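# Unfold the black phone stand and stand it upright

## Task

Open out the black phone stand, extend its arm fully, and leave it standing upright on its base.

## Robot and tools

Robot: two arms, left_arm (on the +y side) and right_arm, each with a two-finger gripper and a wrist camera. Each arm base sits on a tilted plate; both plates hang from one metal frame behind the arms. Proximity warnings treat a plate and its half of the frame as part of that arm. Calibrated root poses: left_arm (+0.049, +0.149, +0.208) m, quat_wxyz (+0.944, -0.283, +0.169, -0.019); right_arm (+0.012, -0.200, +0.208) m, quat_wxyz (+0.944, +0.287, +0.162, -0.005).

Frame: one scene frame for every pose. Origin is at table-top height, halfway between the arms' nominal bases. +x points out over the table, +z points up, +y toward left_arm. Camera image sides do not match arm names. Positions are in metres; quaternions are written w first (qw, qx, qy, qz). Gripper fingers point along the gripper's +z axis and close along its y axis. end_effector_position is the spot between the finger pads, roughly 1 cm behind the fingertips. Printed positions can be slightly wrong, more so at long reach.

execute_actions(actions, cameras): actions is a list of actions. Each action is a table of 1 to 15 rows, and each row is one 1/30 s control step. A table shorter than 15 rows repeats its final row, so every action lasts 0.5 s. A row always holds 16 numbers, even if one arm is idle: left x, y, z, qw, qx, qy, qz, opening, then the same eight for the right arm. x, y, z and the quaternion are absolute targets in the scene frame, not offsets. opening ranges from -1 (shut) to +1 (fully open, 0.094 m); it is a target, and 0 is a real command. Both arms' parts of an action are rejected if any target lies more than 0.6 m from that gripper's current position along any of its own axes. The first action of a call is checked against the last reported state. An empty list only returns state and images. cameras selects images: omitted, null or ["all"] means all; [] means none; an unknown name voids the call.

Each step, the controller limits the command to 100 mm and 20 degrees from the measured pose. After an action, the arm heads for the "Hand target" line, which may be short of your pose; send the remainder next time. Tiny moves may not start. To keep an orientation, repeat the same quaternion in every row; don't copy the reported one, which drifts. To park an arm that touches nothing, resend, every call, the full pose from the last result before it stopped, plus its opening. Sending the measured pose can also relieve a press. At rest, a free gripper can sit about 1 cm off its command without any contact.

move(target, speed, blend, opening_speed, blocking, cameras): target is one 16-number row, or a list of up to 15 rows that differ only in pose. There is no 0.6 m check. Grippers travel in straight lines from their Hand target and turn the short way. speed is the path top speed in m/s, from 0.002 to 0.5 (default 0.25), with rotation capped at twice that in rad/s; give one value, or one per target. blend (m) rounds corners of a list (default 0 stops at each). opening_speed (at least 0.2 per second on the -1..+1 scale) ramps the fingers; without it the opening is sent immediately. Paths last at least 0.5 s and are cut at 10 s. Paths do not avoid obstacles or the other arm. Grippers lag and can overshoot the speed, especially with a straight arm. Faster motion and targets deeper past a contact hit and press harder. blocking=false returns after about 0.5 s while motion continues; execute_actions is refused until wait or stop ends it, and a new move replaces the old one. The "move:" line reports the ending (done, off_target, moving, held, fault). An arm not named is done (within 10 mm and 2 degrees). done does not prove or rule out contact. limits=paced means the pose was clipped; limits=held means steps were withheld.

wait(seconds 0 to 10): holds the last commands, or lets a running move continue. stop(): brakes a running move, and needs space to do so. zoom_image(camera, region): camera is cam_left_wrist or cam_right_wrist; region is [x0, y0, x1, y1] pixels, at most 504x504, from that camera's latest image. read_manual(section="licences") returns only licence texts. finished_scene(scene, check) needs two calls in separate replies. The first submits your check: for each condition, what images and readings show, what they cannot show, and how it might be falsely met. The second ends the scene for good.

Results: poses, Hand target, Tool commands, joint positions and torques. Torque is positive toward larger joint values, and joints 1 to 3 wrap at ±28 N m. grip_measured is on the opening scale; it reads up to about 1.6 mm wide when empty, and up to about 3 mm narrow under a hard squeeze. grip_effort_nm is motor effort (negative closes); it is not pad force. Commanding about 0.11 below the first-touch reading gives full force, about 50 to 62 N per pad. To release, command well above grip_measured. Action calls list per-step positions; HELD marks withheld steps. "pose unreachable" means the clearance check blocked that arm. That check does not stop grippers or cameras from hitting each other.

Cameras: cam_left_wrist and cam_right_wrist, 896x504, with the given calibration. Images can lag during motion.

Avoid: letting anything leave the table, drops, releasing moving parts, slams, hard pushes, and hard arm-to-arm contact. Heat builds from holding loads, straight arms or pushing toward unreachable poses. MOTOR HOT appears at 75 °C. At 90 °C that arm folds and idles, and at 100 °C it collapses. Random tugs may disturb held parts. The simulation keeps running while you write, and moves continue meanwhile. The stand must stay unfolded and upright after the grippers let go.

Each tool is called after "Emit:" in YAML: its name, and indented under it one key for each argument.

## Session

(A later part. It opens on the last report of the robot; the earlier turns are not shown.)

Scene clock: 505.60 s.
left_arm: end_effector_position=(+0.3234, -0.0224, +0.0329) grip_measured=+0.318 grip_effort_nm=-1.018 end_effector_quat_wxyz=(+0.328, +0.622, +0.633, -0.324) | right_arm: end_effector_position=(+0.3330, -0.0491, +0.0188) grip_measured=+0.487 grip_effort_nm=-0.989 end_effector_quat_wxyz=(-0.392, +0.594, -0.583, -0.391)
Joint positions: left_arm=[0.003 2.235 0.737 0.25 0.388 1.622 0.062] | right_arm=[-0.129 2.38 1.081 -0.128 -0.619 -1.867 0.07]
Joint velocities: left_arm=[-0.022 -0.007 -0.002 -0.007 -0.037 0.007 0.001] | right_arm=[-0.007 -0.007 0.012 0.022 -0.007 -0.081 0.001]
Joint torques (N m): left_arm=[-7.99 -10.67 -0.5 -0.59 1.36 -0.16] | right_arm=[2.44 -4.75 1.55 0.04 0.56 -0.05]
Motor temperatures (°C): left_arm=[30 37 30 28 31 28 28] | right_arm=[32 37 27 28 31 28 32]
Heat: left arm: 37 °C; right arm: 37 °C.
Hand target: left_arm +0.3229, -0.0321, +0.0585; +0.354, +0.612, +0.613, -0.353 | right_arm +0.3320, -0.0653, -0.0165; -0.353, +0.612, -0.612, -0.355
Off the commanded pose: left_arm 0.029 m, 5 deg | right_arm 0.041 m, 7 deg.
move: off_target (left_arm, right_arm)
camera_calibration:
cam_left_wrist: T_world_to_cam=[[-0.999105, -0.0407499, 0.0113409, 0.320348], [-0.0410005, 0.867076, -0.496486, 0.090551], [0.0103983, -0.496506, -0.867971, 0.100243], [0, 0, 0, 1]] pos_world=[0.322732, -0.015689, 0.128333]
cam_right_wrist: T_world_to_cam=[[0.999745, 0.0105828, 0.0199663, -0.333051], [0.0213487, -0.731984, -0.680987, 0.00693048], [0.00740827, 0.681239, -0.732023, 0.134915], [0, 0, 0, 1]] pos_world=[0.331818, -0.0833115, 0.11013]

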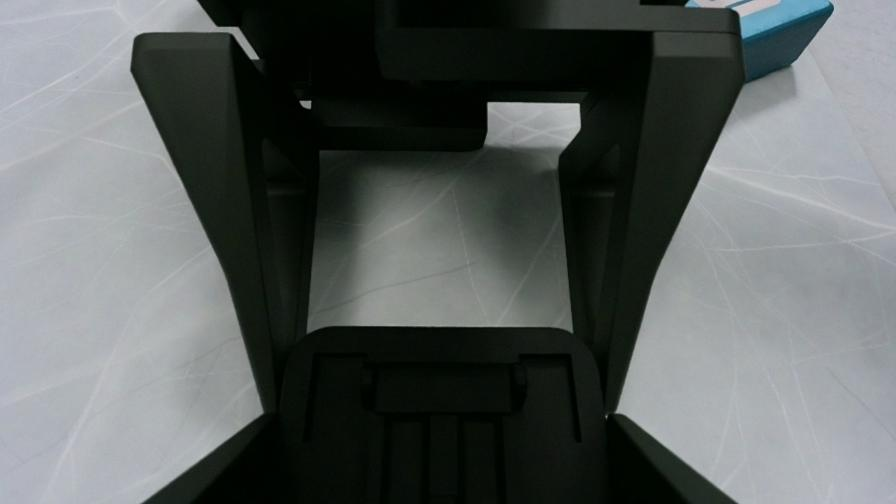

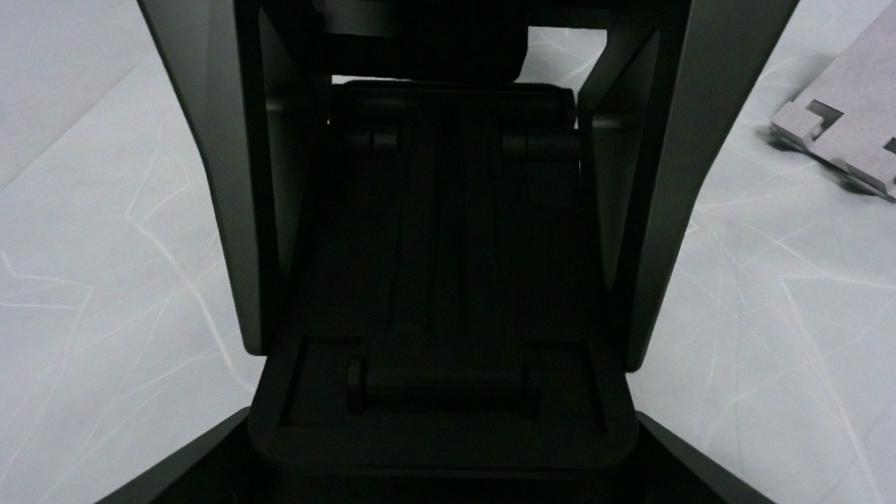

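Emit:
move:
  target: [0.323,-0.045,0.105,0.3536,0.6124,0.6124,-0.3536,0.1,0.333,-0.070,-0.045,0.3536,-0.6124,0.6124,0.3536,0.25]
  speed: 0.04

Scene clock: 509.73 s.
left_arm: end_effector_position=(+0.3224, -0.0301, +0.0653) grip_measured=+0.318 grip_effort_nm=-1.013 end_effector_quat_wxyz=(+0.309, +0.622, +0.648, -0.312) | right_arm: end_effector_position=(+0.3261, -0.0500, +0.0301) grip_measured=+0.487 grip_effort_nm=-0.984 end_effector_quat_wxyz=(-0.423, +0.560, -0.558, -0.442)
Joint positions: left_arm=[-0.116 2.114 0.673 0.235 0.298 1.48 0.062] | right_arm=[-0.172 2.419 1.132 -0.258 -0.754 -1.948 0.07]
Joint velocities: left_arm=[-0.017 -0.007 0.012 -0.022 -0.051 -0.051 0] | right_arm=[0.002 -0.007 0.007 -0.007 -0.066 0.037 0]
Joint torques (N m): left_arm=[-8.85 -11.74 0.69 -0.37 1.85 -0.07] | right_arm=[0.65 -4.71 2.32 0.52 1.85 0.11]
Motor temperatures (°C): left_arm=[31 38 30 28 31 28 28] | right_arm=[32 37 27 28 31 28 32]
Heat: left arm: 38 °C; right arm: 37 °C.
Hand target: left_arm +0.3224, -0.0450, +0.1022; +0.354, +0.612, +0.613, -0.352 | right_arm +0.3311, -0.0791, -0.0329; -0.355, +0.607, -0.611, -0.363
Off the commanded pose: left_arm 0.042 m, 8 deg | right_arm 0.078 m, 16 deg.
move: off_target (left_arm, right_arm)
camera_calibration:
cam_left_wrist: T_world_to_cam=[[-0.998051, -0.0565377, 0.0264177, 0.316868], [-0.0623718, 0.889882, -0.451906, 0.117918], [0.00204106, -0.452673, -0.891674, 0.130211], [0, 0, 0, 1]] pos_world=[0.323339, -0.0280755, 0.161023]
cam_right_wrist: T_world_to_cam=[[0.99982, 0.016133, -0.0100011, -0.325219], [0.00232576, -0.627037, -0.778986, 0.0285269], [-0.0188384, 0.778822, -0.626962, 0.154097], [0, 0, 0, 1]] pos_world=[0.327997, -0.0968802, 0.115583]

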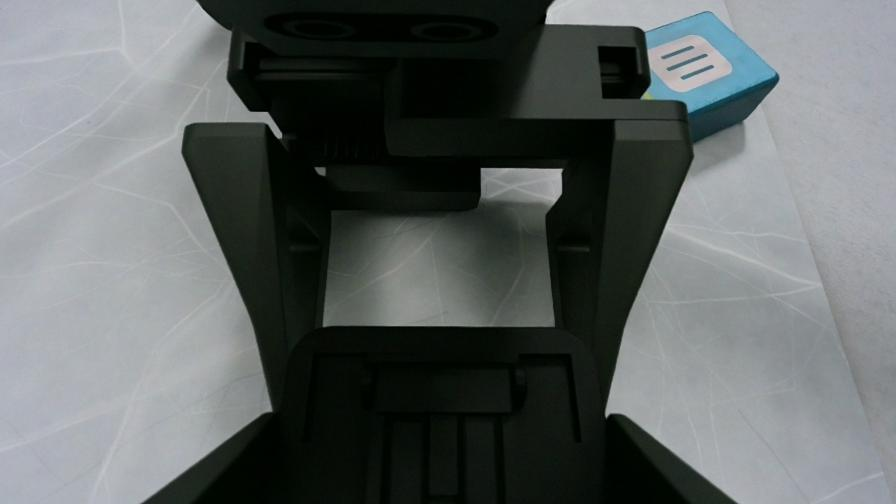

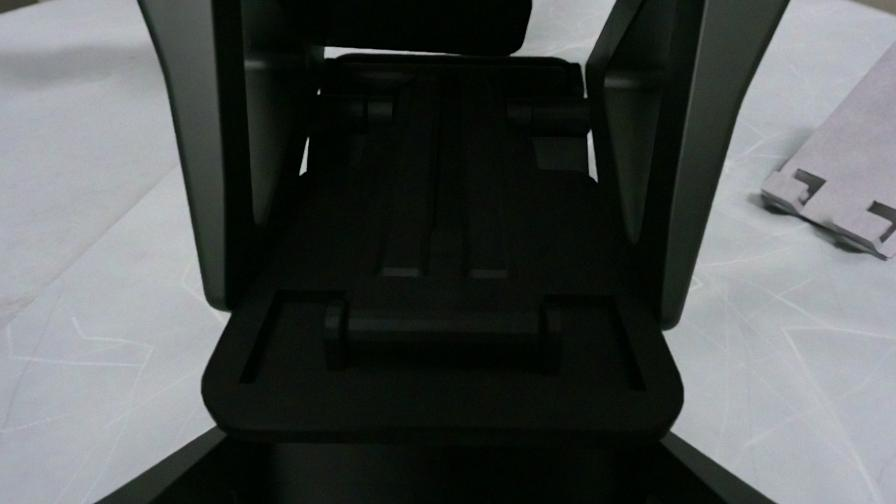

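Emit:
move:
  target: [0.325,-0.030,0.130,0.33,0.6255,0.6255,-0.33,0.1,0.333,-0.065,-0.040,0.3536,-0.6124,0.6124,0.3536,0.25]
  speed: 0.04

Scene clock: 513.37 s.
left_arm: end_effector_position=(+0.3221, -0.0242, +0.0958) grip_measured=+0.317 grip_effort_nm=-1.018 end_effector_quat_wxyz=(+0.296, +0.626, +0.652, -0.308) | right_arm: end_effector_position=(+0.3248, -0.0422, +0.0520) grip_measured=+0.487 grip_effort_nm=-0.979 end_effector_quat_wxyz=(-0.448, +0.532, -0.539, -0.475)
Joint positions: left_arm=[-0.18 1.973 0.646 0.123 0.249 1.416 0.062] | right_arm=[-0.159 2.419 1.132 -0.302 -0.851 -1.955 0.07]
Joint velocities: left_arm=[0.022 0.012 0.002 0.022 0.081 0.037 0] | right_arm=[-0.007 -0.002 0.007 0.022 -0.007 -0.007 0]
Joint torques (N m): left_arm=[-8.12 -12.68 2.14 -0.41 1.3 0.05] | right_arm=[-0.47 -5.09 2.69 0.57 2.4 0.1]
Motor temperatures (°C): left_arm=[31 39 30 28 32 28 28] | right_arm=[32 37 27 28 32 28 32]
Heat: left arm: 39 °C; right arm: 37 °C.
Hand target: left_arm +0.3248, -0.0312, +0.1274; +0.331, +0.625, +0.626, -0.329 | right_arm +0.3312, -0.0779, -0.0234; -0.365, +0.598, -0.605, -0.378
Off the commanded pose: left_arm 0.035 m, 6 deg | right_arm 0.095 m, 22 deg; orientation clipped.
move: off_target (left_arm, right_arm); limits=paced
camera_calibration:
cam_left_wrist: T_world_to_cam=[[-0.997984, -0.0512957, 0.0373846, 0.315113], [-0.0623635, 0.902073, -0.427055, 0.12437], [-0.0118175, -0.428525, -0.903453, 0.166159], [0, 0, 0, 1]] pos_world=[0.324197, -0.0248237, 0.191449]
cam_right_wrist: T_world_to_cam=[[0.99959, 0.0126772, -0.0256575, -0.323062], [-0.0146993, -0.541808, -0.840374, 0.0627337], [-0.024555, 0.840407, -0.5414, 0.161718], [0, 0, 0, 1]] pos_world=[0.327823, -0.0978237, 0.131985]

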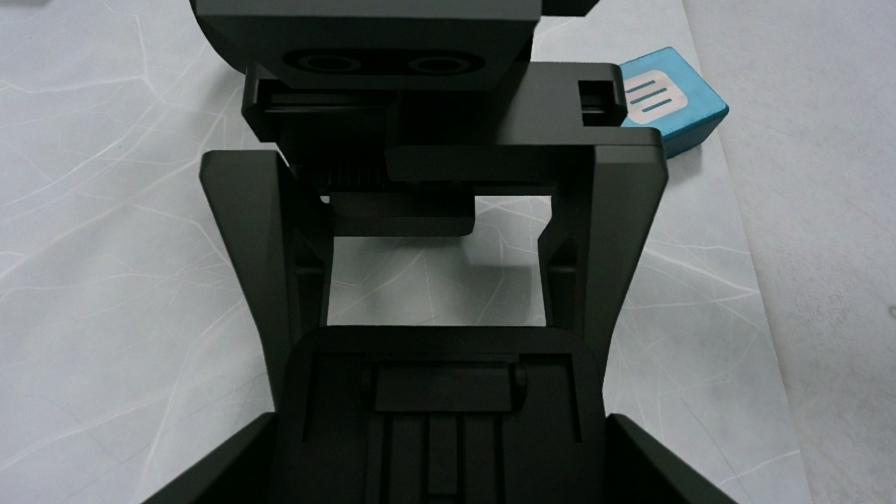

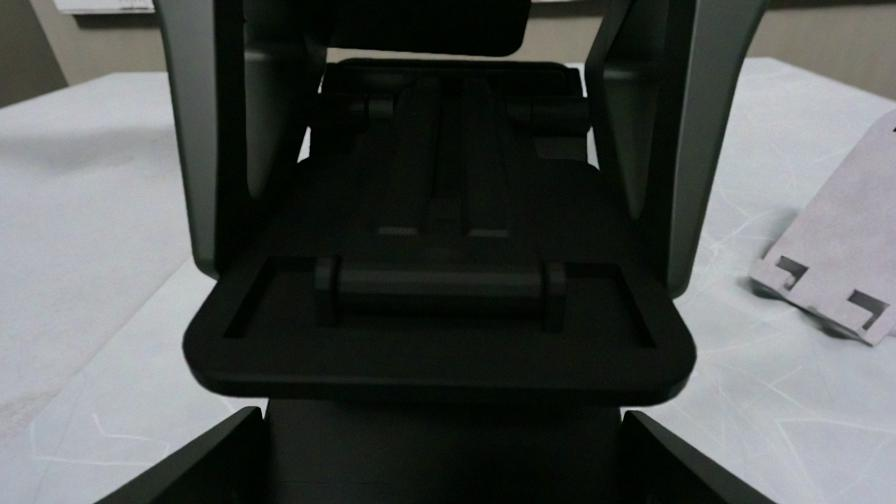

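Emit:
move:
  target: [0.325,-0.010,0.115,0.36,0.6087,0.6087,-0.36,0.1,0.331,-0.070,-0.010,0.3254,-0.6278,0.6278,0.3254,0.25]
  speed: 0.04

Scene clock: 518.77 s.
left_arm: end_effector_position=(+0.3165, -0.0144, +0.0976) grip_measured=+0.317 grip_effort_nm=-1.018 end_effector_quat_wxyz=(+0.332, +0.612, +0.627, -0.351) | right_arm: end_effector_position=(+0.3206, -0.0385, +0.0575) grip_measured=+0.486 grip_effort_nm=-0.984 end_effector_quat_wxyz=(-0.440, +0.536, -0.542, -0.474)
Joint positions: left_arm=[-0.074 1.973 0.64 0.088 0.411 1.535 0.062] | right_arm=[-0.138 2.394 1.097 -0.272 -0.833 -1.922 0.07]
Joint velocities: left_arm=[0.002 0.017 0.002 -0.066 -0.022 0.051 0] | right_arm=[-0.002 -0.007 -0.012 -0.022 -0.051 -0.051 0]
Joint torques (N m): left_arm=[-3.63 -10.55 2.86 -0.59 1.18 0.45] | right_arm=[0.5 -9.54 0.35 0.26 2.35 0.15]
Motor temperatures (°C): left_arm=[31 40 30 28 32 28 29] | right_arm=[32 37 27 28 34 28 32]
Heat: left arm: 40 °C; right arm: 37 °C.
Hand target: left_arm +0.3244, -0.0104, +0.1134; +0.360, +0.609, +0.610, -0.358 | right_arm +0.3314, -0.0786, +0.0003; -0.362, +0.599, -0.606, -0.379
Off the commanded pose: left_arm 0.020 m, 4 deg | right_arm 0.075 m, 26 deg; orientation clipped.
move: off_target (left_arm, right_arm); limits=paced
camera_calibration:
cam_left_wrist: T_world_to_cam=[[-0.998646, -0.0292245, 0.0430319, 0.310026], [-0.0477832, 0.842314, -0.536864, 0.12115], [-0.0205568, -0.538194, -0.84257, 0.167185], [0, 0, 0, 1]] pos_world=[0.318832, -0.00300854, 0.192565]
cam_right_wrist: T_world_to_cam=[[0.999232, 0.0214057, -0.032827, -0.317919], [-0.0154238, -0.555239, -0.831548, 0.0685281], [-0.0360267, 0.831415, -0.554482, 0.16553], [0, 0, 0, 1]] pos_world=[0.324695, -0.092769, 0.138331]

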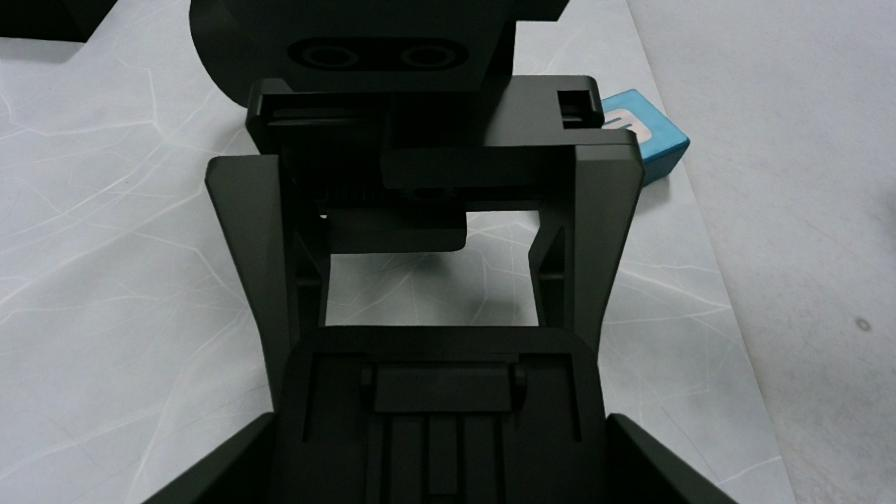

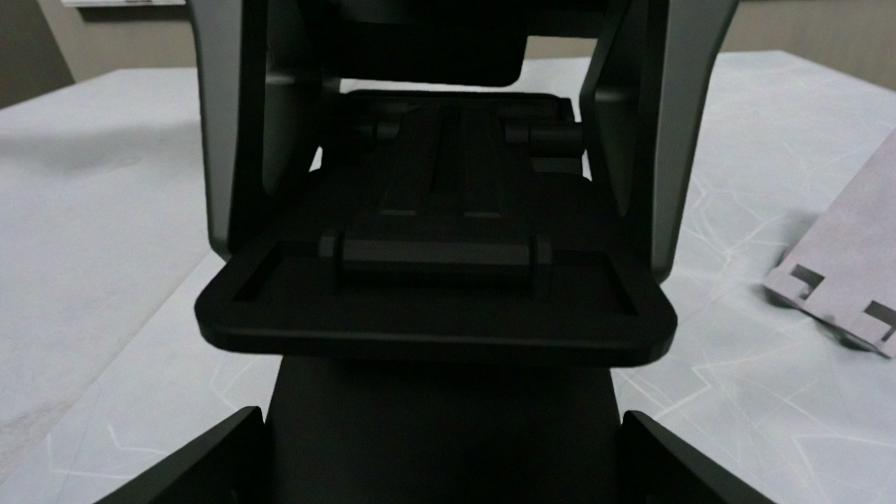

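Emit:
move:
  target: [0.325,0.010,0.115,0.38,0.596,0.596,-0.38,0.1,0.331,-0.085,-0.02,0.3254,-0.6278,0.6278,0.3254,0.25]
  speed: 0.04

Scene clock: 523.87 s.
left_arm: end_effector_position=(+0.3108, +0.0028, +0.0943) grip_measured=+0.302 grip_effort_nm=-1.018 end_effector_quat_wxyz=(+0.349, +0.607, +0.607, -0.376) | right_arm: end_effector_position=(+0.3149, -0.0528, +0.0330) grip_measured=+0.486 grip_effort_nm=-0.979 end_effector_quat_wxyz=(-0.392, +0.573, -0.576, -0.431)
Joint positions: left_arm=[0.031 1.973 0.657 -0.007 0.51 1.672 0.061] | right_arm=[-0.154 2.359 1.053 -0.211 -0.678 -1.894 0.07]
Joint velocities: left_arm=[-0.002 0.002 0.002 0.037 0.051 -0.051 0] | right_arm=[0.007 -0.007 -0.002 -0.037 0.022 -0.037 0]
Joint torques (N m): left_arm=[-3.43 -11.73 2.81 -0.92 1.2 0.19] | right_arm=[1.84 -9.78 0.69 0.32 1.83 0.11]
Motor temperatures (°C): left_arm=[30 40 30 28 32 28 29] | right_arm=[31 38 27 28 34 28 32]
Heat: left arm: 40 °C; right arm: 38 °C.
Hand target: left_arm +0.3242, +0.0091, +0.1130; +0.380, +0.597, +0.597, -0.378 | right_arm +0.3310, -0.0914, -0.0113; -0.330, +0.621, -0.626, -0.337
Off the commanded pose: left_arm 0.026 m, 4 deg | right_arm 0.064 m, 17 deg.
move: off_target (left_arm, right_arm); limits=paced
camera_calibration:
cam_left_wrist: T_world_to_cam=[[-0.999013, -0.00289544, 0.0443181, 0.304884], [-0.0287191, 0.803285, -0.594902, 0.104328], [-0.0338775, -0.595587, -0.802576, 0.174093], [0, 0, 0, 1]] pos_world=[0.313477, 0.0207657, 0.188276]
cam_right_wrist: T_world_to_cam=[[0.998964, 0.0271019, -0.0365614, -0.312207], [-0.00822746, -0.682574, -0.73077, 0.0278113], [-0.0447611, 0.730314, -0.681644, 0.1653], [0, 0, 0, 1]] pos_world=[0.319511, -0.0932764, 0.121585]

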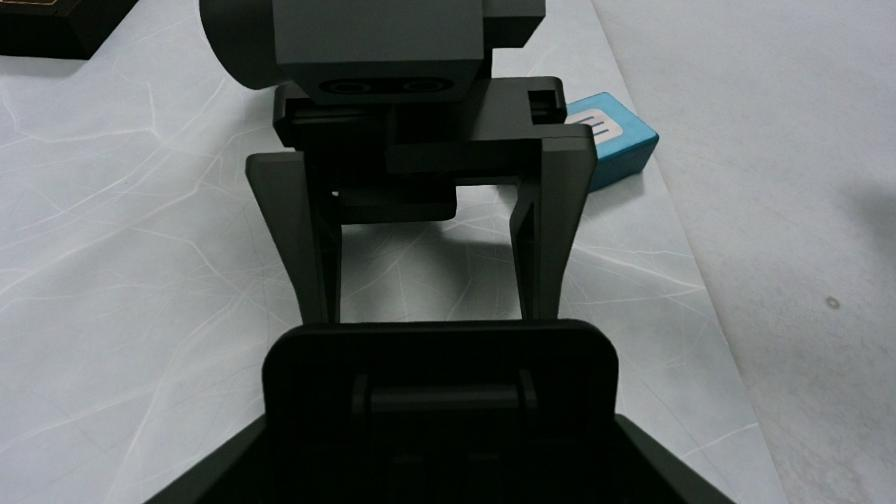

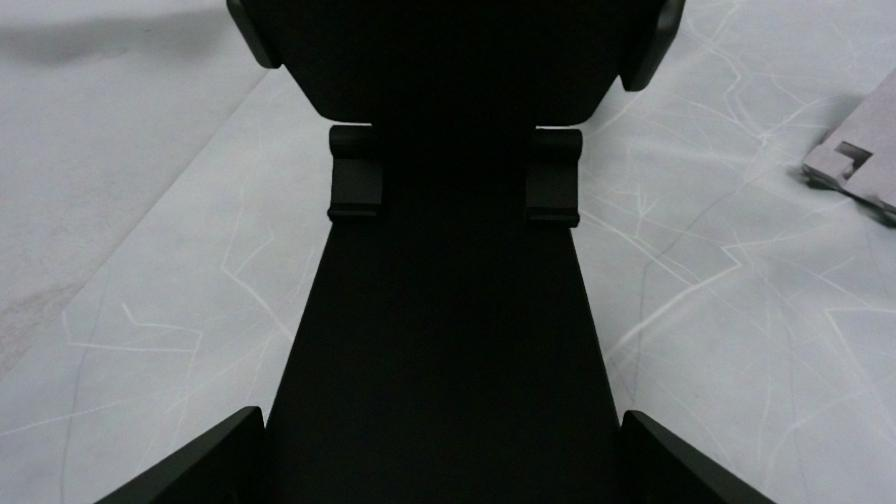

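Emit:
execute_actions:
  actions: []

Scene clock: 540.50 s.
left_arm: end_effector_position=(+0.3113, +0.0035, +0.0947) grip_measured=+0.302 grip_effort_nm=-1.013 end_effector_quat_wxyz=(+0.349, +0.608, +0.607, -0.375) | right_arm: end_effector_position=(+0.3153, -0.0531, +0.0320) grip_measured=+0.486 grip_effort_nm=-0.984 end_effector_quat_wxyz=(-0.392, +0.575, -0.576, -0.429)
Joint positions: left_arm=[0.031 1.969 0.657 -0.01 0.508 1.673 0.061] | right_arm=[-0.154 2.359 1.053 -0.207 -0.673 -1.894 0.07]
Joint velocities: left_arm=[-0.007 -0.022 -0.012 -0.081 0.037 -0.095 0] | right_arm=[-0.007 -0.007 -0.007 0.022 -0.022 0.007 0]
Joint torques (N m): left_arm=[-3.55 -11.33 2.84 -0.86 1.22 0.2] | right_arm=[1.96 -9.63 0.66 0.31 1.84 0.07]
Motor temperatures (°C): left_arm=[30 40 30 28 32 28 29] | right_arm=[31 38 27 28 35 28 32]
Heat: left arm: 40 °C; right arm: 38 °C.
Hand target: left_arm +0.3243, +0.0092, +0.1131; +0.380, +0.597, +0.597, -0.378 | right_arm +0.3310, -0.0914, -0.0114; -0.330, +0.621, -0.626, -0.337
Tool commands: left_gripper/opening=+0.1 right_gripper/opening=+0.25
Off the commanded pose: left_arm 0.025 m, 4 deg | right_arm 0.063 m, 16 deg.
camera_calibration:
cam_left_wrist: T_world_to_cam=[[-0.999067, -0.00317591, 0.0430659, 0.305442], [-0.028134, 0.804457, -0.593344, 0.103725], [-0.0327603, -0.594002, -0.803796, 0.174619], [0, 0, 0, 1]] pos_world=[0.313796, 0.0212518, 0.188749]
cam_right_wrist: T_world_to_cam=[[0.999056, 0.0268208, -0.03417, -0.312742], [-0.00644966, -0.686314, -0.727277, 0.0260237], [-0.0429575, 0.726811, -0.685493, 0.164255], [0, 0, 0, 1]] pos_world=[0.319671, -0.0931338, 0.120836]

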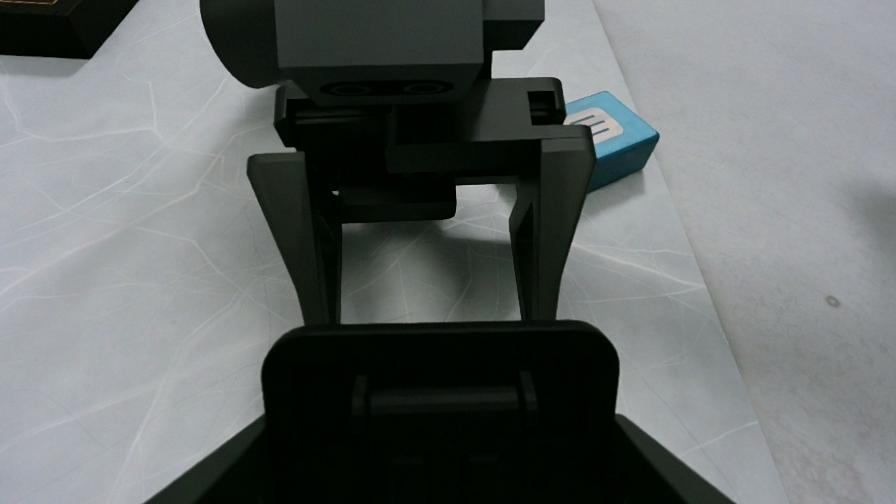

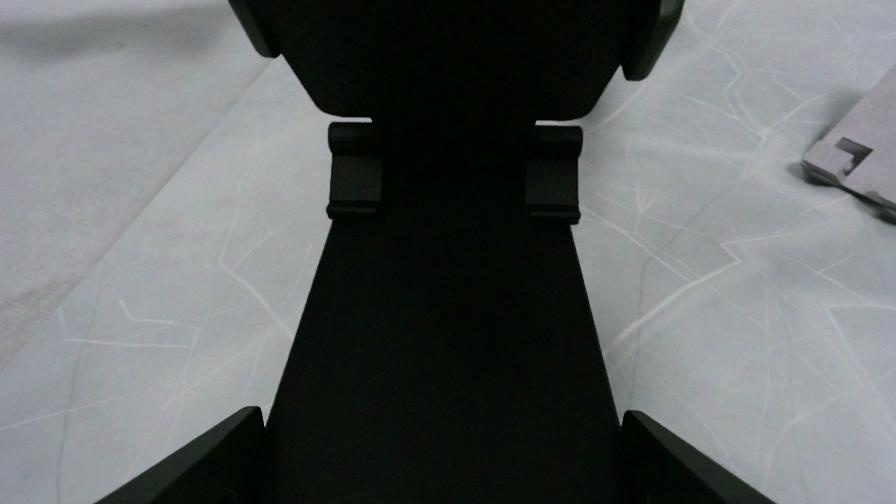

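Emit:
zoom_image:
  camera: "cam_right_wrist"
  region: [200, 0, 704, 400]

Emit:
zoom_image:
  camera: "cam_left_wrist"
  region: [200, 200, 700, 504]

Scaled by 1.000.

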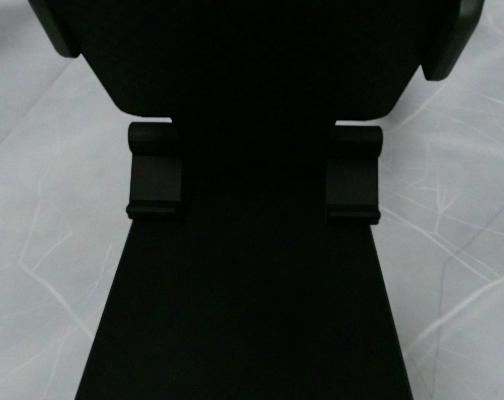

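Scaled by 1.008.

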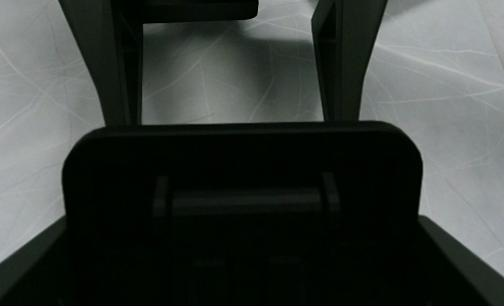

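Emit:
move:
  target: [0.325,0.025,0.13,0.3536,0.6124,0.6124,-0.3536,0.1,0.331,-0.095,-0.045,0.3254,-0.6278,0.6278,0.3254,0.25]
  speed: 0.05

Scene clock: 547.87 s.
left_arm: end_effector_position=(+0.3177, +0.0226, +0.1080) grip_measured=+0.299 grip_effort_nm=-1.018 end_effector_quat_wxyz=(+0.331, +0.623, +0.618, -0.346) | right_arm: end_effector_position=(+0.3228, -0.0651, +0.0282) grip_measured=+0.486 grip_effort_nm=-0.989 end_effector_quat_wxyz=(-0.400, +0.579, -0.575, -0.417)
Joint positions: left_arm=[0.018 1.839 0.646 -0.101 0.431 1.662 0.061] | right_arm=[-0.184 2.351 1.076 -0.236 -0.676 -1.938 0.07]
Joint velocities: left_arm=[0.027 -0.002 0.017 -0.066 -0.037 -0.022 0] | right_arm=[0.007 0.002 0.007 0.007 0.037 0.022 0.001]
Joint torques (N m): left_arm=[-5.11 -11.7 2.7 -0.75 1.02 -0.23] | right_arm=[-0.2 -5.27 2.36 0.32 1.91 -0.05]
Motor temperatures (°C): left_arm=[30 40 30 28 32 28 29] | right_arm=[31 38 27 28 35 28 32]
Heat: left arm: 40 °C; right arm: 38 °C.
Hand target: left_arm +0.3249, +0.0241, +0.1288; +0.354, +0.612, +0.612, -0.353 | right_arm +0.3281, -0.1028, -0.0322; -0.327, +0.623, -0.627, -0.335
Off the commanded pose: left_arm 0.023 m, 3 deg | right_arm 0.079 m, 16 deg.
move: off_target (left_arm, right_arm)
camera_calibration:
cam_left_wrist: T_world_to_cam=[[-0.999688, -0.00713502, 0.0239441, 0.313651], [-0.0187706, 0.846974, -0.531303, 0.0857888], [-0.0164892, -0.531587, -0.846843, 0.194918], [0, 0, 0, 1]] pos_world=[0.318378, 0.0331931, 0.203135]
cam_right_wrist: T_world_to_cam=[[0.999854, 0.015725, -0.00662413, -0.321787], [0.00607398, -0.690783, -0.723036, 0.0106152], [-0.0159456, 0.722891, -0.690778, 0.161782], [0, 0, 0, 1]] pos_world=[0.324255, -0.104558, 0.117299]

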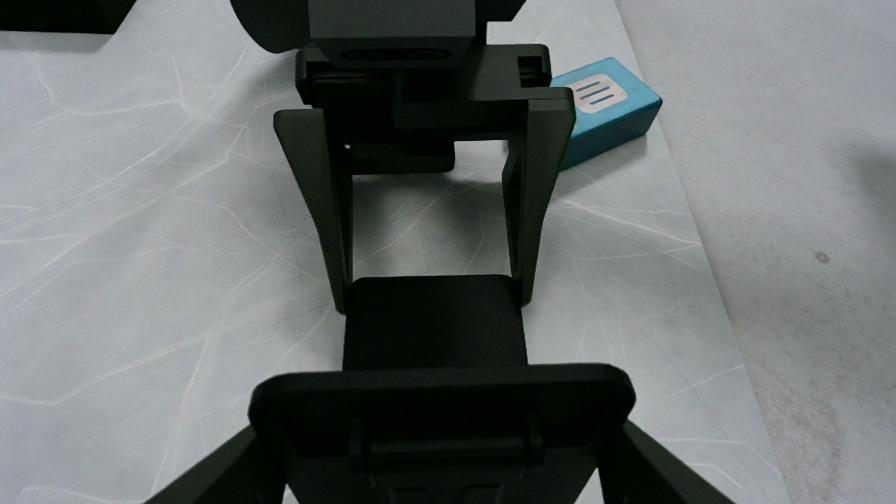

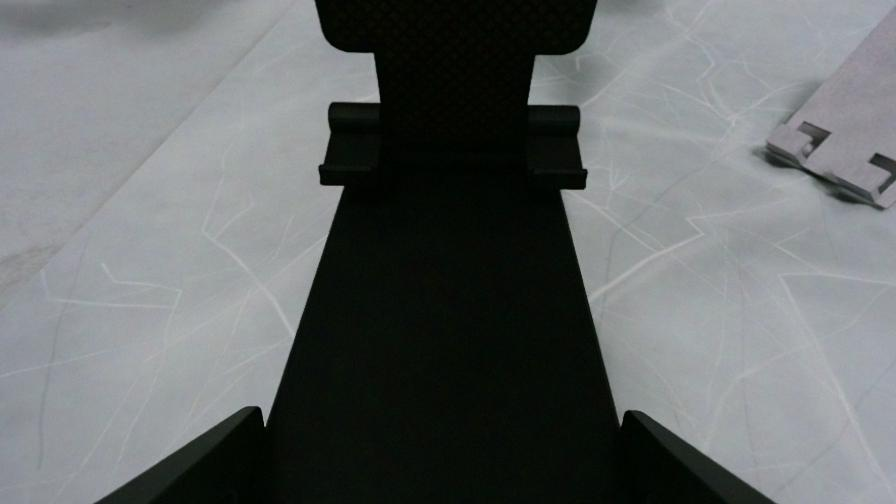

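Emit:
move:
  target: [0.325,0.055,0.14,0.3254,0.6278,0.6278,-0.3254,0.1,0.331,-0.105,-0.05,0.3254,-0.6278,0.6278,0.3254,0.25]
  speed: 0.05

Scene clock: 550.60 s.
left_arm: end_effector_position=(+0.3157, +0.0443, +0.1224) grip_measured=+0.296 grip_effort_nm=-1.013 end_effector_quat_wxyz=(+0.308, +0.635, +0.627, -0.329) | right_arm: end_effector_position=(+0.3204, -0.0690, +0.0330) grip_measured=+0.486 grip_effort_nm=-0.984 end_effector_quat_wxyz=(-0.405, +0.569, -0.570, -0.433)
Joint positions: left_arm=[0.018 1.708 0.64 -0.23 0.365 1.662 0.061] | right_arm=[-0.201 2.351 1.091 -0.295 -0.707 -1.965 0.07]
Joint velocities: left_arm=[0.007 -0.012 0.012 -0.051 -0.022 -0.007 0.001] | right_arm=[0.017 0.002 -0.007 0.051 -0.066 0.022 0.002]
Joint torques (N m): left_arm=[-2.89 -12.05 4.55 -0.97 0.76 -0.01] | right_arm=[-1.4 -5.89 2.52 0.48 2.19 -0.14]
Motor temperatures (°C): left_arm=[30 41 30 28 32 28 29] | right_arm=[31 37 27 28 36 28 32]
Heat: left arm: 41 °C; right arm: 37 °C.
Hand target: left_arm +0.3250, +0.0539, +0.1387; +0.325, +0.628, +0.628, -0.325 | right_arm +0.3282, -0.1144, -0.0344; -0.326, +0.621, -0.627, -0.338
Off the commanded pose: left_arm 0.023 m, 2 deg | right_arm 0.091 m, 18 deg.
move: off_target (left_arm, right_arm)
camera_calibration:
cam_left_wrist: T_world_to_cam=[[-0.999571, -0.00093733, 0.0292663, 0.310584], [-0.0147341, 0.879833, -0.475055, 0.0653414], [-0.0253042, -0.475283, -0.879469, 0.222926], [0, 0, 0, 1]] pos_world=[0.317054, 0.0487546, 0.218008]
cam_right_wrist: T_world_to_cam=[[0.999539, 0.0203459, -0.0225426, -0.318383], [-0.00334265, -0.664121, -0.747618, 0.0170919], [-0.0301819, 0.747348, -0.663747, 0.173284], [0, 0, 0, 1]] pos_world=[0.323523, -0.111675, 0.120618]

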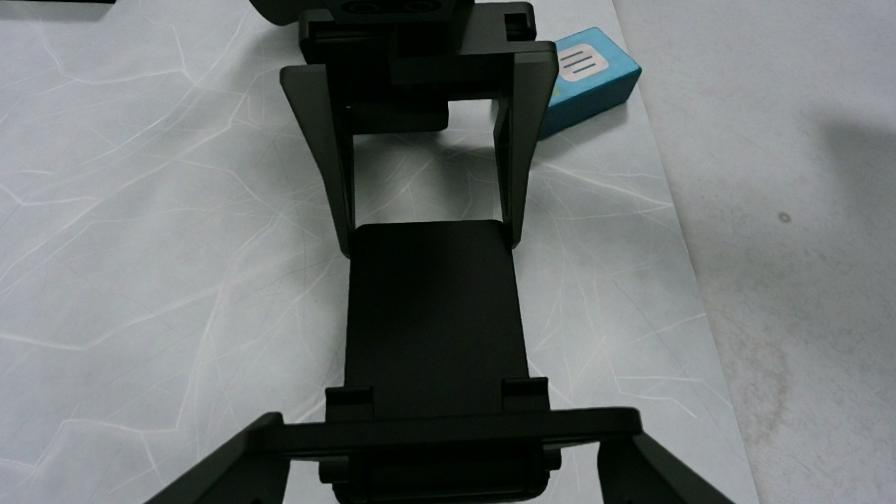

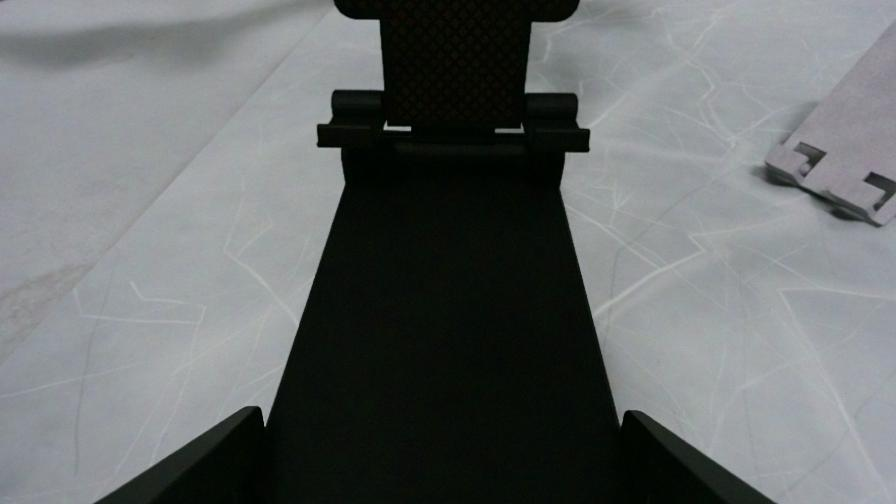

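Emit:
move:
  target: [0.325,0.065,0.125,0.3254,0.6278,0.6278,-0.3254,0.1,0.331,-0.09,-0.06,0.3254,-0.6278,0.6278,0.3254,0.25]
  speed: 0.05

Scene clock: 553.33 s.
left_arm: end_effector_position=(+0.3137, +0.0588, +0.1136) grip_measured=+0.294 grip_effort_nm=-1.013 end_effector_quat_wxyz=(+0.306, +0.639, +0.628, -0.322) | right_arm: end_effector_position=(+0.3203, -0.0636, +0.0216) grip_measured=+0.486 grip_effort_nm=-0.979 end_effector_quat_wxyz=(-0.403, +0.573, -0.568, -0.432)
Joint positions: left_arm=[0.079 1.704 0.64 -0.25 0.368 1.729 0.061] | right_arm=[-0.2 2.397 1.121 -0.281 -0.699 -1.972 0.07]
Joint velocities: left_arm=[0.002 0.012 0.007 0.007 0.007 -0.007 0] | right_arm=[-0.012 -0.002 -0.002 -0.051 -0.051 -0.066 0.001]
Joint torques (N m): left_arm=[-2.04 -8.91 5.6 -0.88 0.92 0.07] | right_arm=[0.06 -4.6 2.24 0.68 2.02 0.2]
Motor temperatures (°C): left_arm=[30 41 30 28 32 28 29] | right_arm=[31 37 27 28 36 28 32]
Heat: left arm: 41 °C; right arm: 37 °C.
Hand target: left_arm +0.3247, +0.0650, +0.1243; +0.325, +0.628, +0.628, -0.324 | right_arm +0.3296, -0.1006, -0.0446; -0.328, +0.621, -0.626, -0.338
Off the commanded pose: left_arm 0.017 m, 3 deg | right_arm 0.086 m, 18 deg.
move: off_target (left_arm, right_arm)
camera_calibration:
cam_left_wrist: T_world_to_cam=[[-0.99978, -0.0000162767, 0.0209598, 0.309743], [-0.00972418, 0.886225, -0.463153, 0.0451105], [-0.0185676, -0.463255, -0.88603, 0.219896], [0, 0, 0, 1]] pos_world=[0.314196, 0.0618951, 0.209236]
cam_right_wrist: T_world_to_cam=[[0.999426, 0.0275535, -0.0196954, -0.318164], [0.00377401, -0.668496, -0.743706, 0.00956149], [-0.033658, 0.743205, -0.668217, 0.162634], [0, 0, 0, 1]] pos_world=[0.323419, -0.105712, 0.10952]

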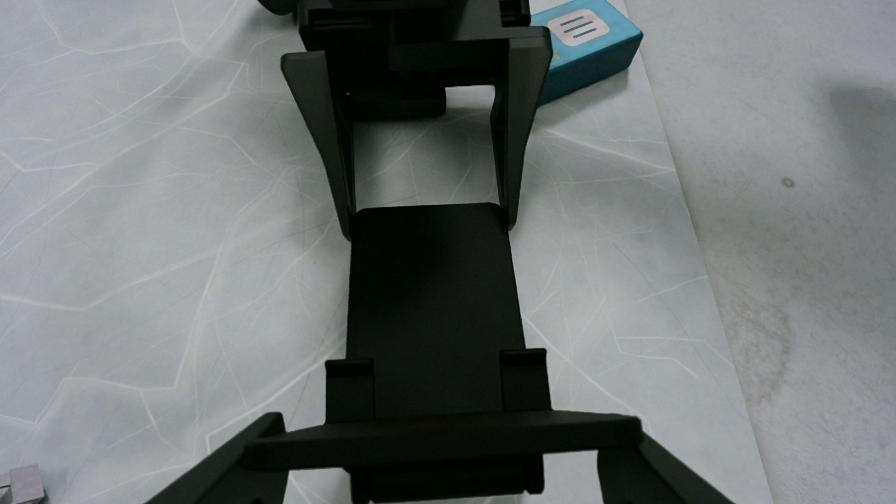

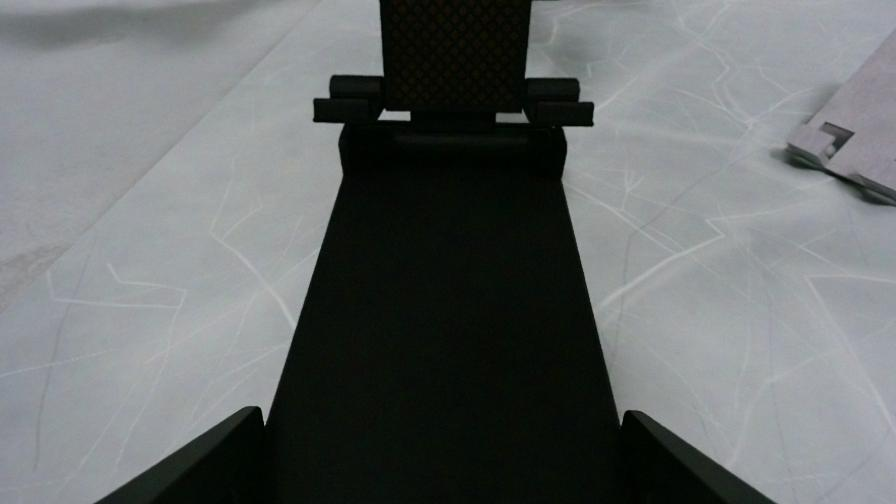

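Emit:
move:
  target:
    - [0.325,0.075,0.135,0.3254,0.6278,0.6278,-0.3254,0.1,0.331,-0.09,-0.06,0.3254,-0.6278,0.6278,0.3254,0.25]
    - [0.325,0.08,0.165,0.3254,0.6278,0.6278,-0.3254,0.1,0.331,-0.09,-0.06,0.3254,-0.6278,0.6278,0.3254,0.25]
  speed: 0.05

Scene clock: 558.27 s.
left_arm: end_effector_position=(+0.3123, +0.0722, +0.1406) grip_measured=+0.293 grip_effort_nm=-1.013 end_effector_quat_wxyz=(+0.305, +0.637, +0.630, -0.324) | right_arm: end_effector_position=(+0.3194, -0.0593, +0.0247) grip_measured=+0.486 grip_effort_nm=-0.989 end_effector_quat_wxyz=(-0.407, +0.570, -0.564, -0.438)
Joint positions: left_arm=[0.069 1.569 0.644 -0.386 0.365 1.713 0.061] | right_arm=[-0.192 2.403 1.121 -0.281 -0.714 -1.97 0.07]
Joint velocities: left_arm=[0.022 -0.032 -0.002 -0.037 0.037 -0.051 0] | right_arm=[0.007 0.002 -0.002 0.037 -0.007 -0.051 -0.001]
Joint torques (N m): left_arm=[-3.85 -11.33 7.68 -1.28 0.87 -0.23] | right_arm=[-0.64 -5.45 2.43 0.69 2.12 0.12]
Motor temperatures (°C): left_arm=[29 41 30 29 32 28 29] | right_arm=[31 37 27 28 36 28 32]
Heat: left arm: 41 °C; right arm: 37 °C.
Hand target: left_arm +0.3246, +0.0785, +0.1632; +0.326, +0.628, +0.628, -0.324 | right_arm +0.3291, -0.1007, -0.0437; -0.328, +0.621, -0.626, -0.340
Off the commanded pose: left_arm 0.029 m, 3 deg | right_arm 0.091 m, 19 deg.
move: off_target (left_arm, right_arm)
camera_calibration:
cam_left_wrist: T_world_to_cam=[[-0.999639, -0.00323065, 0.0266774, 0.307164], [-0.0152266, 0.886094, -0.463255, 0.0474662], [-0.0221421, -0.463494, -0.885823, 0.251152], [0, 0, 0, 1]] pos_world=[0.313337, 0.0753401, 0.236271]
cam_right_wrist: T_world_to_cam=[[0.999344, 0.0305794, -0.019423, -0.317198], [0.00537115, -0.655302, -0.755348, 0.0152734], [-0.035826, 0.754748, -0.655036, 0.162564], [0, 0, 0, 1]] pos_world=[0.322732, -0.102987, 0.111861]

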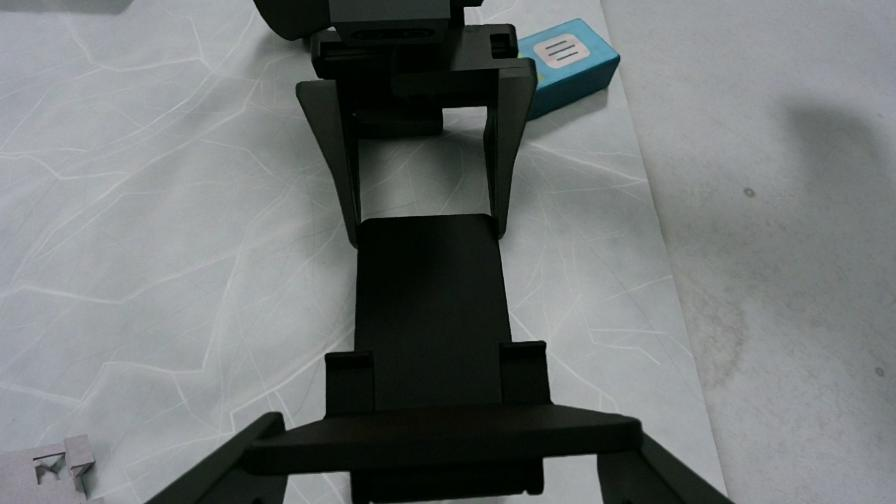

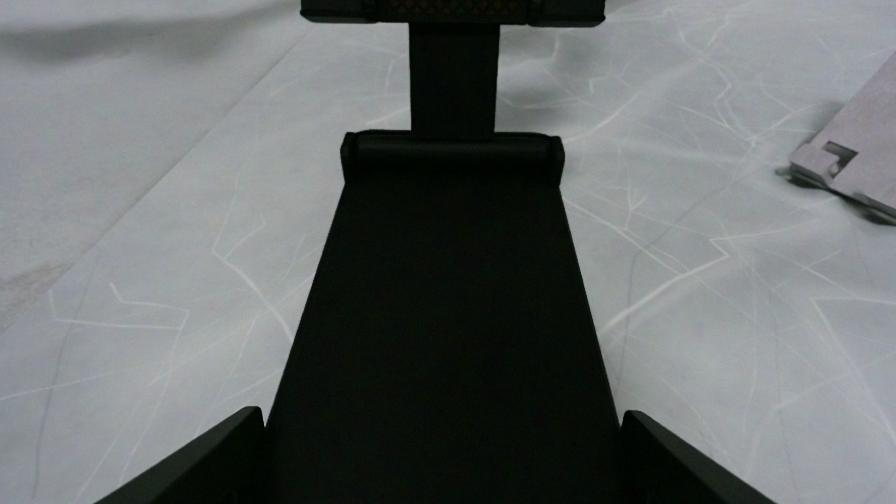

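Emit:
move:
  target: [0.325,0.08,0.2,0.3254,0.6278,0.6278,-0.3254,0.1,0.331,-0.09,-0.06,0.3254,-0.6278,0.6278,0.3254,0.25]
  speed: 0.05

Scene clock: 561.50 s.
left_arm: end_effector_position=(+0.3128, +0.0765, +0.1717) grip_measured=+0.293 grip_effort_nm=-1.018 end_effector_quat_wxyz=(+0.295, +0.637, +0.636, -0.320) | right_arm: end_effector_position=(+0.3174, -0.0606, +0.0214) grip_measured=+0.486 grip_effort_nm=-0.979 end_effector_quat_wxyz=(-0.397, +0.574, -0.568, -0.436)
Joint positions: left_arm=[-0.003 1.444 0.664 -0.507 0.325 1.627 0.061] | right_arm=[-0.192 2.403 1.121 -0.284 -0.691 -1.964 0.07]
Joint velocities: left_arm=[-0.007 0.007 -0.007 0.051 -0.095 0.037 0.001] | right_arm=[-0.002 -0.007 -0.007 -0.081 -0.022 0.007 0.001]
Joint torques (N m): left_arm=[-4.51 -10.28 9.14 -0.97 1.09 -0.18] | right_arm=[-0.47 -5.44 2.33 0.67 1.97 0.1]
Motor temperatures (°C): left_arm=[29 41 30 29 32 28 29] | right_arm=[31 37 27 28 36 28 32]
Heat: left arm: 41 °C; right arm: 37 °C.
Hand target: left_arm +0.3249, +0.0788, +0.1984; +0.327, +0.627, +0.628, -0.325 | right_arm +0.3292, -0.1004, -0.0444; -0.327, +0.621, -0.626, -0.339
Off the commanded pose: left_arm 0.031 m, 4 deg | right_arm 0.088 m, 18 deg.
move: off_target (left_arm, right_arm)
camera_calibration:
cam_left_wrist: T_world_to_cam=[[-0.999241, -0.00839104, 0.0380338, 0.305214], [-0.0244257, 0.89563, -0.444128, 0.0568973], [-0.0303375, -0.44472, -0.895156, 0.283485], [0, 0, 0, 1]] pos_world=[0.314973, 0.0776736, 0.267424]
cam_right_wrist: T_world_to_cam=[[0.998828, 0.0380693, -0.0298775, -0.314329], [0.0033604, -0.670456, -0.741942, 0.0113684], [-0.0482768, 0.740972, -0.669798, 0.164644], [0, 0, 0, 1]] pos_world=[0.321871, -0.102408, 0.109321]

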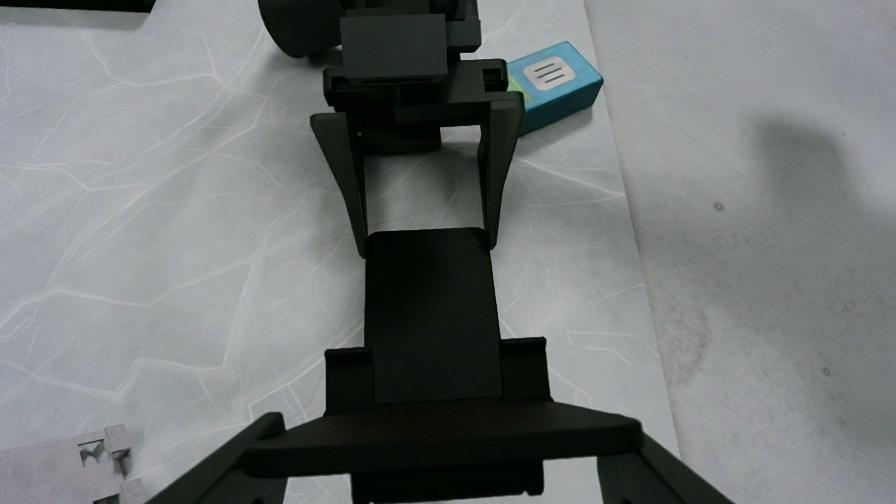

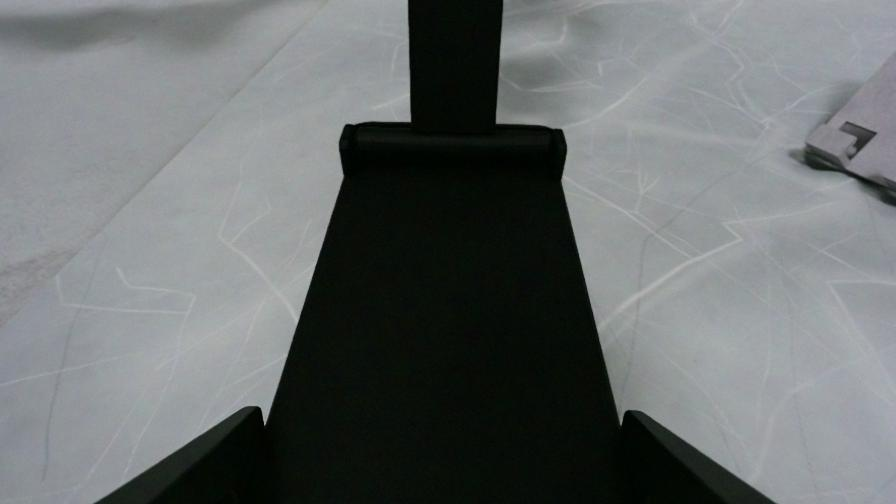

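Emit:
move:
  target: [0.325,0.068,0.215,0.3254,0.6278,0.6278,-0.3254,0.1,0.331,-0.09,-0.06,0.3254,-0.6278,0.6278,0.3254,0.25]
  speed: 0.05

Scene clock: 565.47 s.
left_arm: end_effector_position=(+0.3136, +0.0692, +0.1806) grip_measured=+0.293 grip_effort_nm=-1.013 end_effector_quat_wxyz=(+0.285, +0.641, +0.642, -0.310) | right_arm: end_effector_position=(+0.3174, -0.0606, +0.0215) grip_measured=+0.486 grip_effort_nm=-0.984 end_effector_quat_wxyz=(-0.397, +0.574, -0.568, -0.436)
Joint positions: left_arm=[-0.077 1.421 0.664 -0.506 0.272 1.549 0.061] | right_arm=[-0.193 2.403 1.121 -0.284 -0.692 -1.964 0.07]
Joint velocities: left_arm=[-0.012 -0.002 0.017 -0.051 0.007 -0.066 0] | right_arm=[-0.007 -0.002 0.012 -0.081 0.051 0.007 0.001]
Joint torques (N m): left_arm=[-5.24 -10.09 9.51 -0.79 1.35 -0.24] | right_arm=[-0.24 -5.34 2.24 0.72 1.98 0.11]
Motor temperatures (°C): left_arm=[30 42 30 29 32 28 29] | right_arm=[31 37 27 28 37 28 32]
Heat: left arm: 42 °C; right arm: 37 °C.
Hand target: left_arm +0.3246, +0.0670, +0.2128; +0.326, +0.628, +0.628, -0.325 | right_arm +0.3292, -0.1002, -0.0446; -0.327, +0.622, -0.626, -0.339
Off the commanded pose: left_arm 0.036 m, 5 deg | right_arm 0.088 m, 18 deg.
move: off_target (left_arm, right_arm)
camera_calibration:
cam_left_wrist: T_world_to_cam=[[-0.999195, -0.0119898, 0.0382884, 0.305826], [-0.0268346, 0.909154, -0.415594, 0.0621089], [-0.0298271, -0.416286, -0.908744, 0.288505], [0, 0, 0, 1]] pos_world=[0.315851, 0.0673011, 0.27628]
cam_right_wrist: T_world_to_cam=[[0.998837, 0.0375221, -0.0302718, -0.314365], [0.00265025, -0.669689, -0.742637, 0.0117199], [-0.048138, 0.741693, -0.669009, 0.164747], [0, 0, 0, 1]] pos_world=[0.321899, -0.102548, 0.109405]

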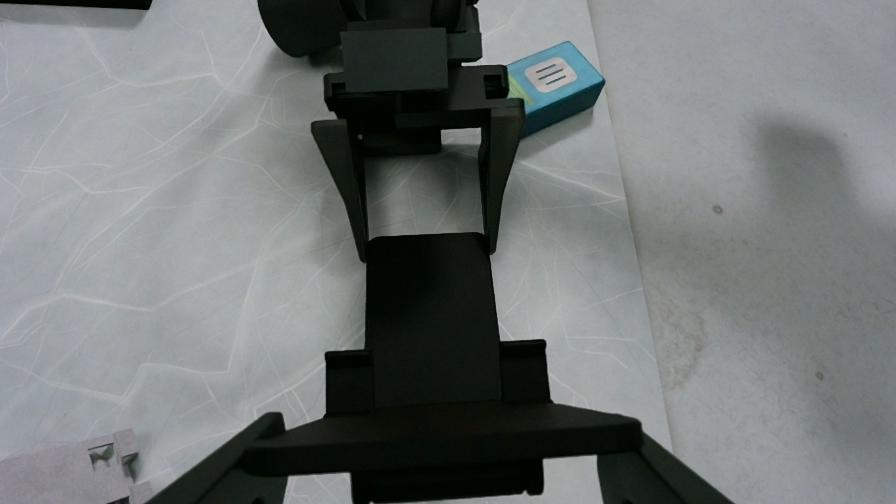

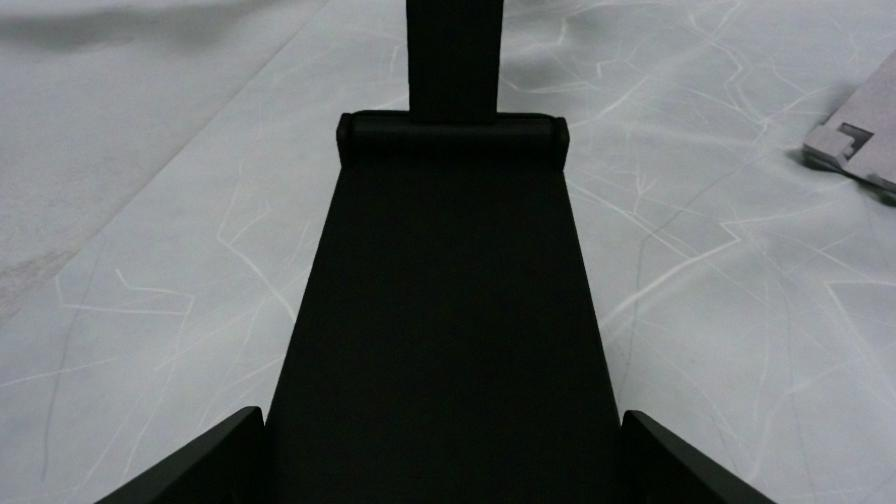

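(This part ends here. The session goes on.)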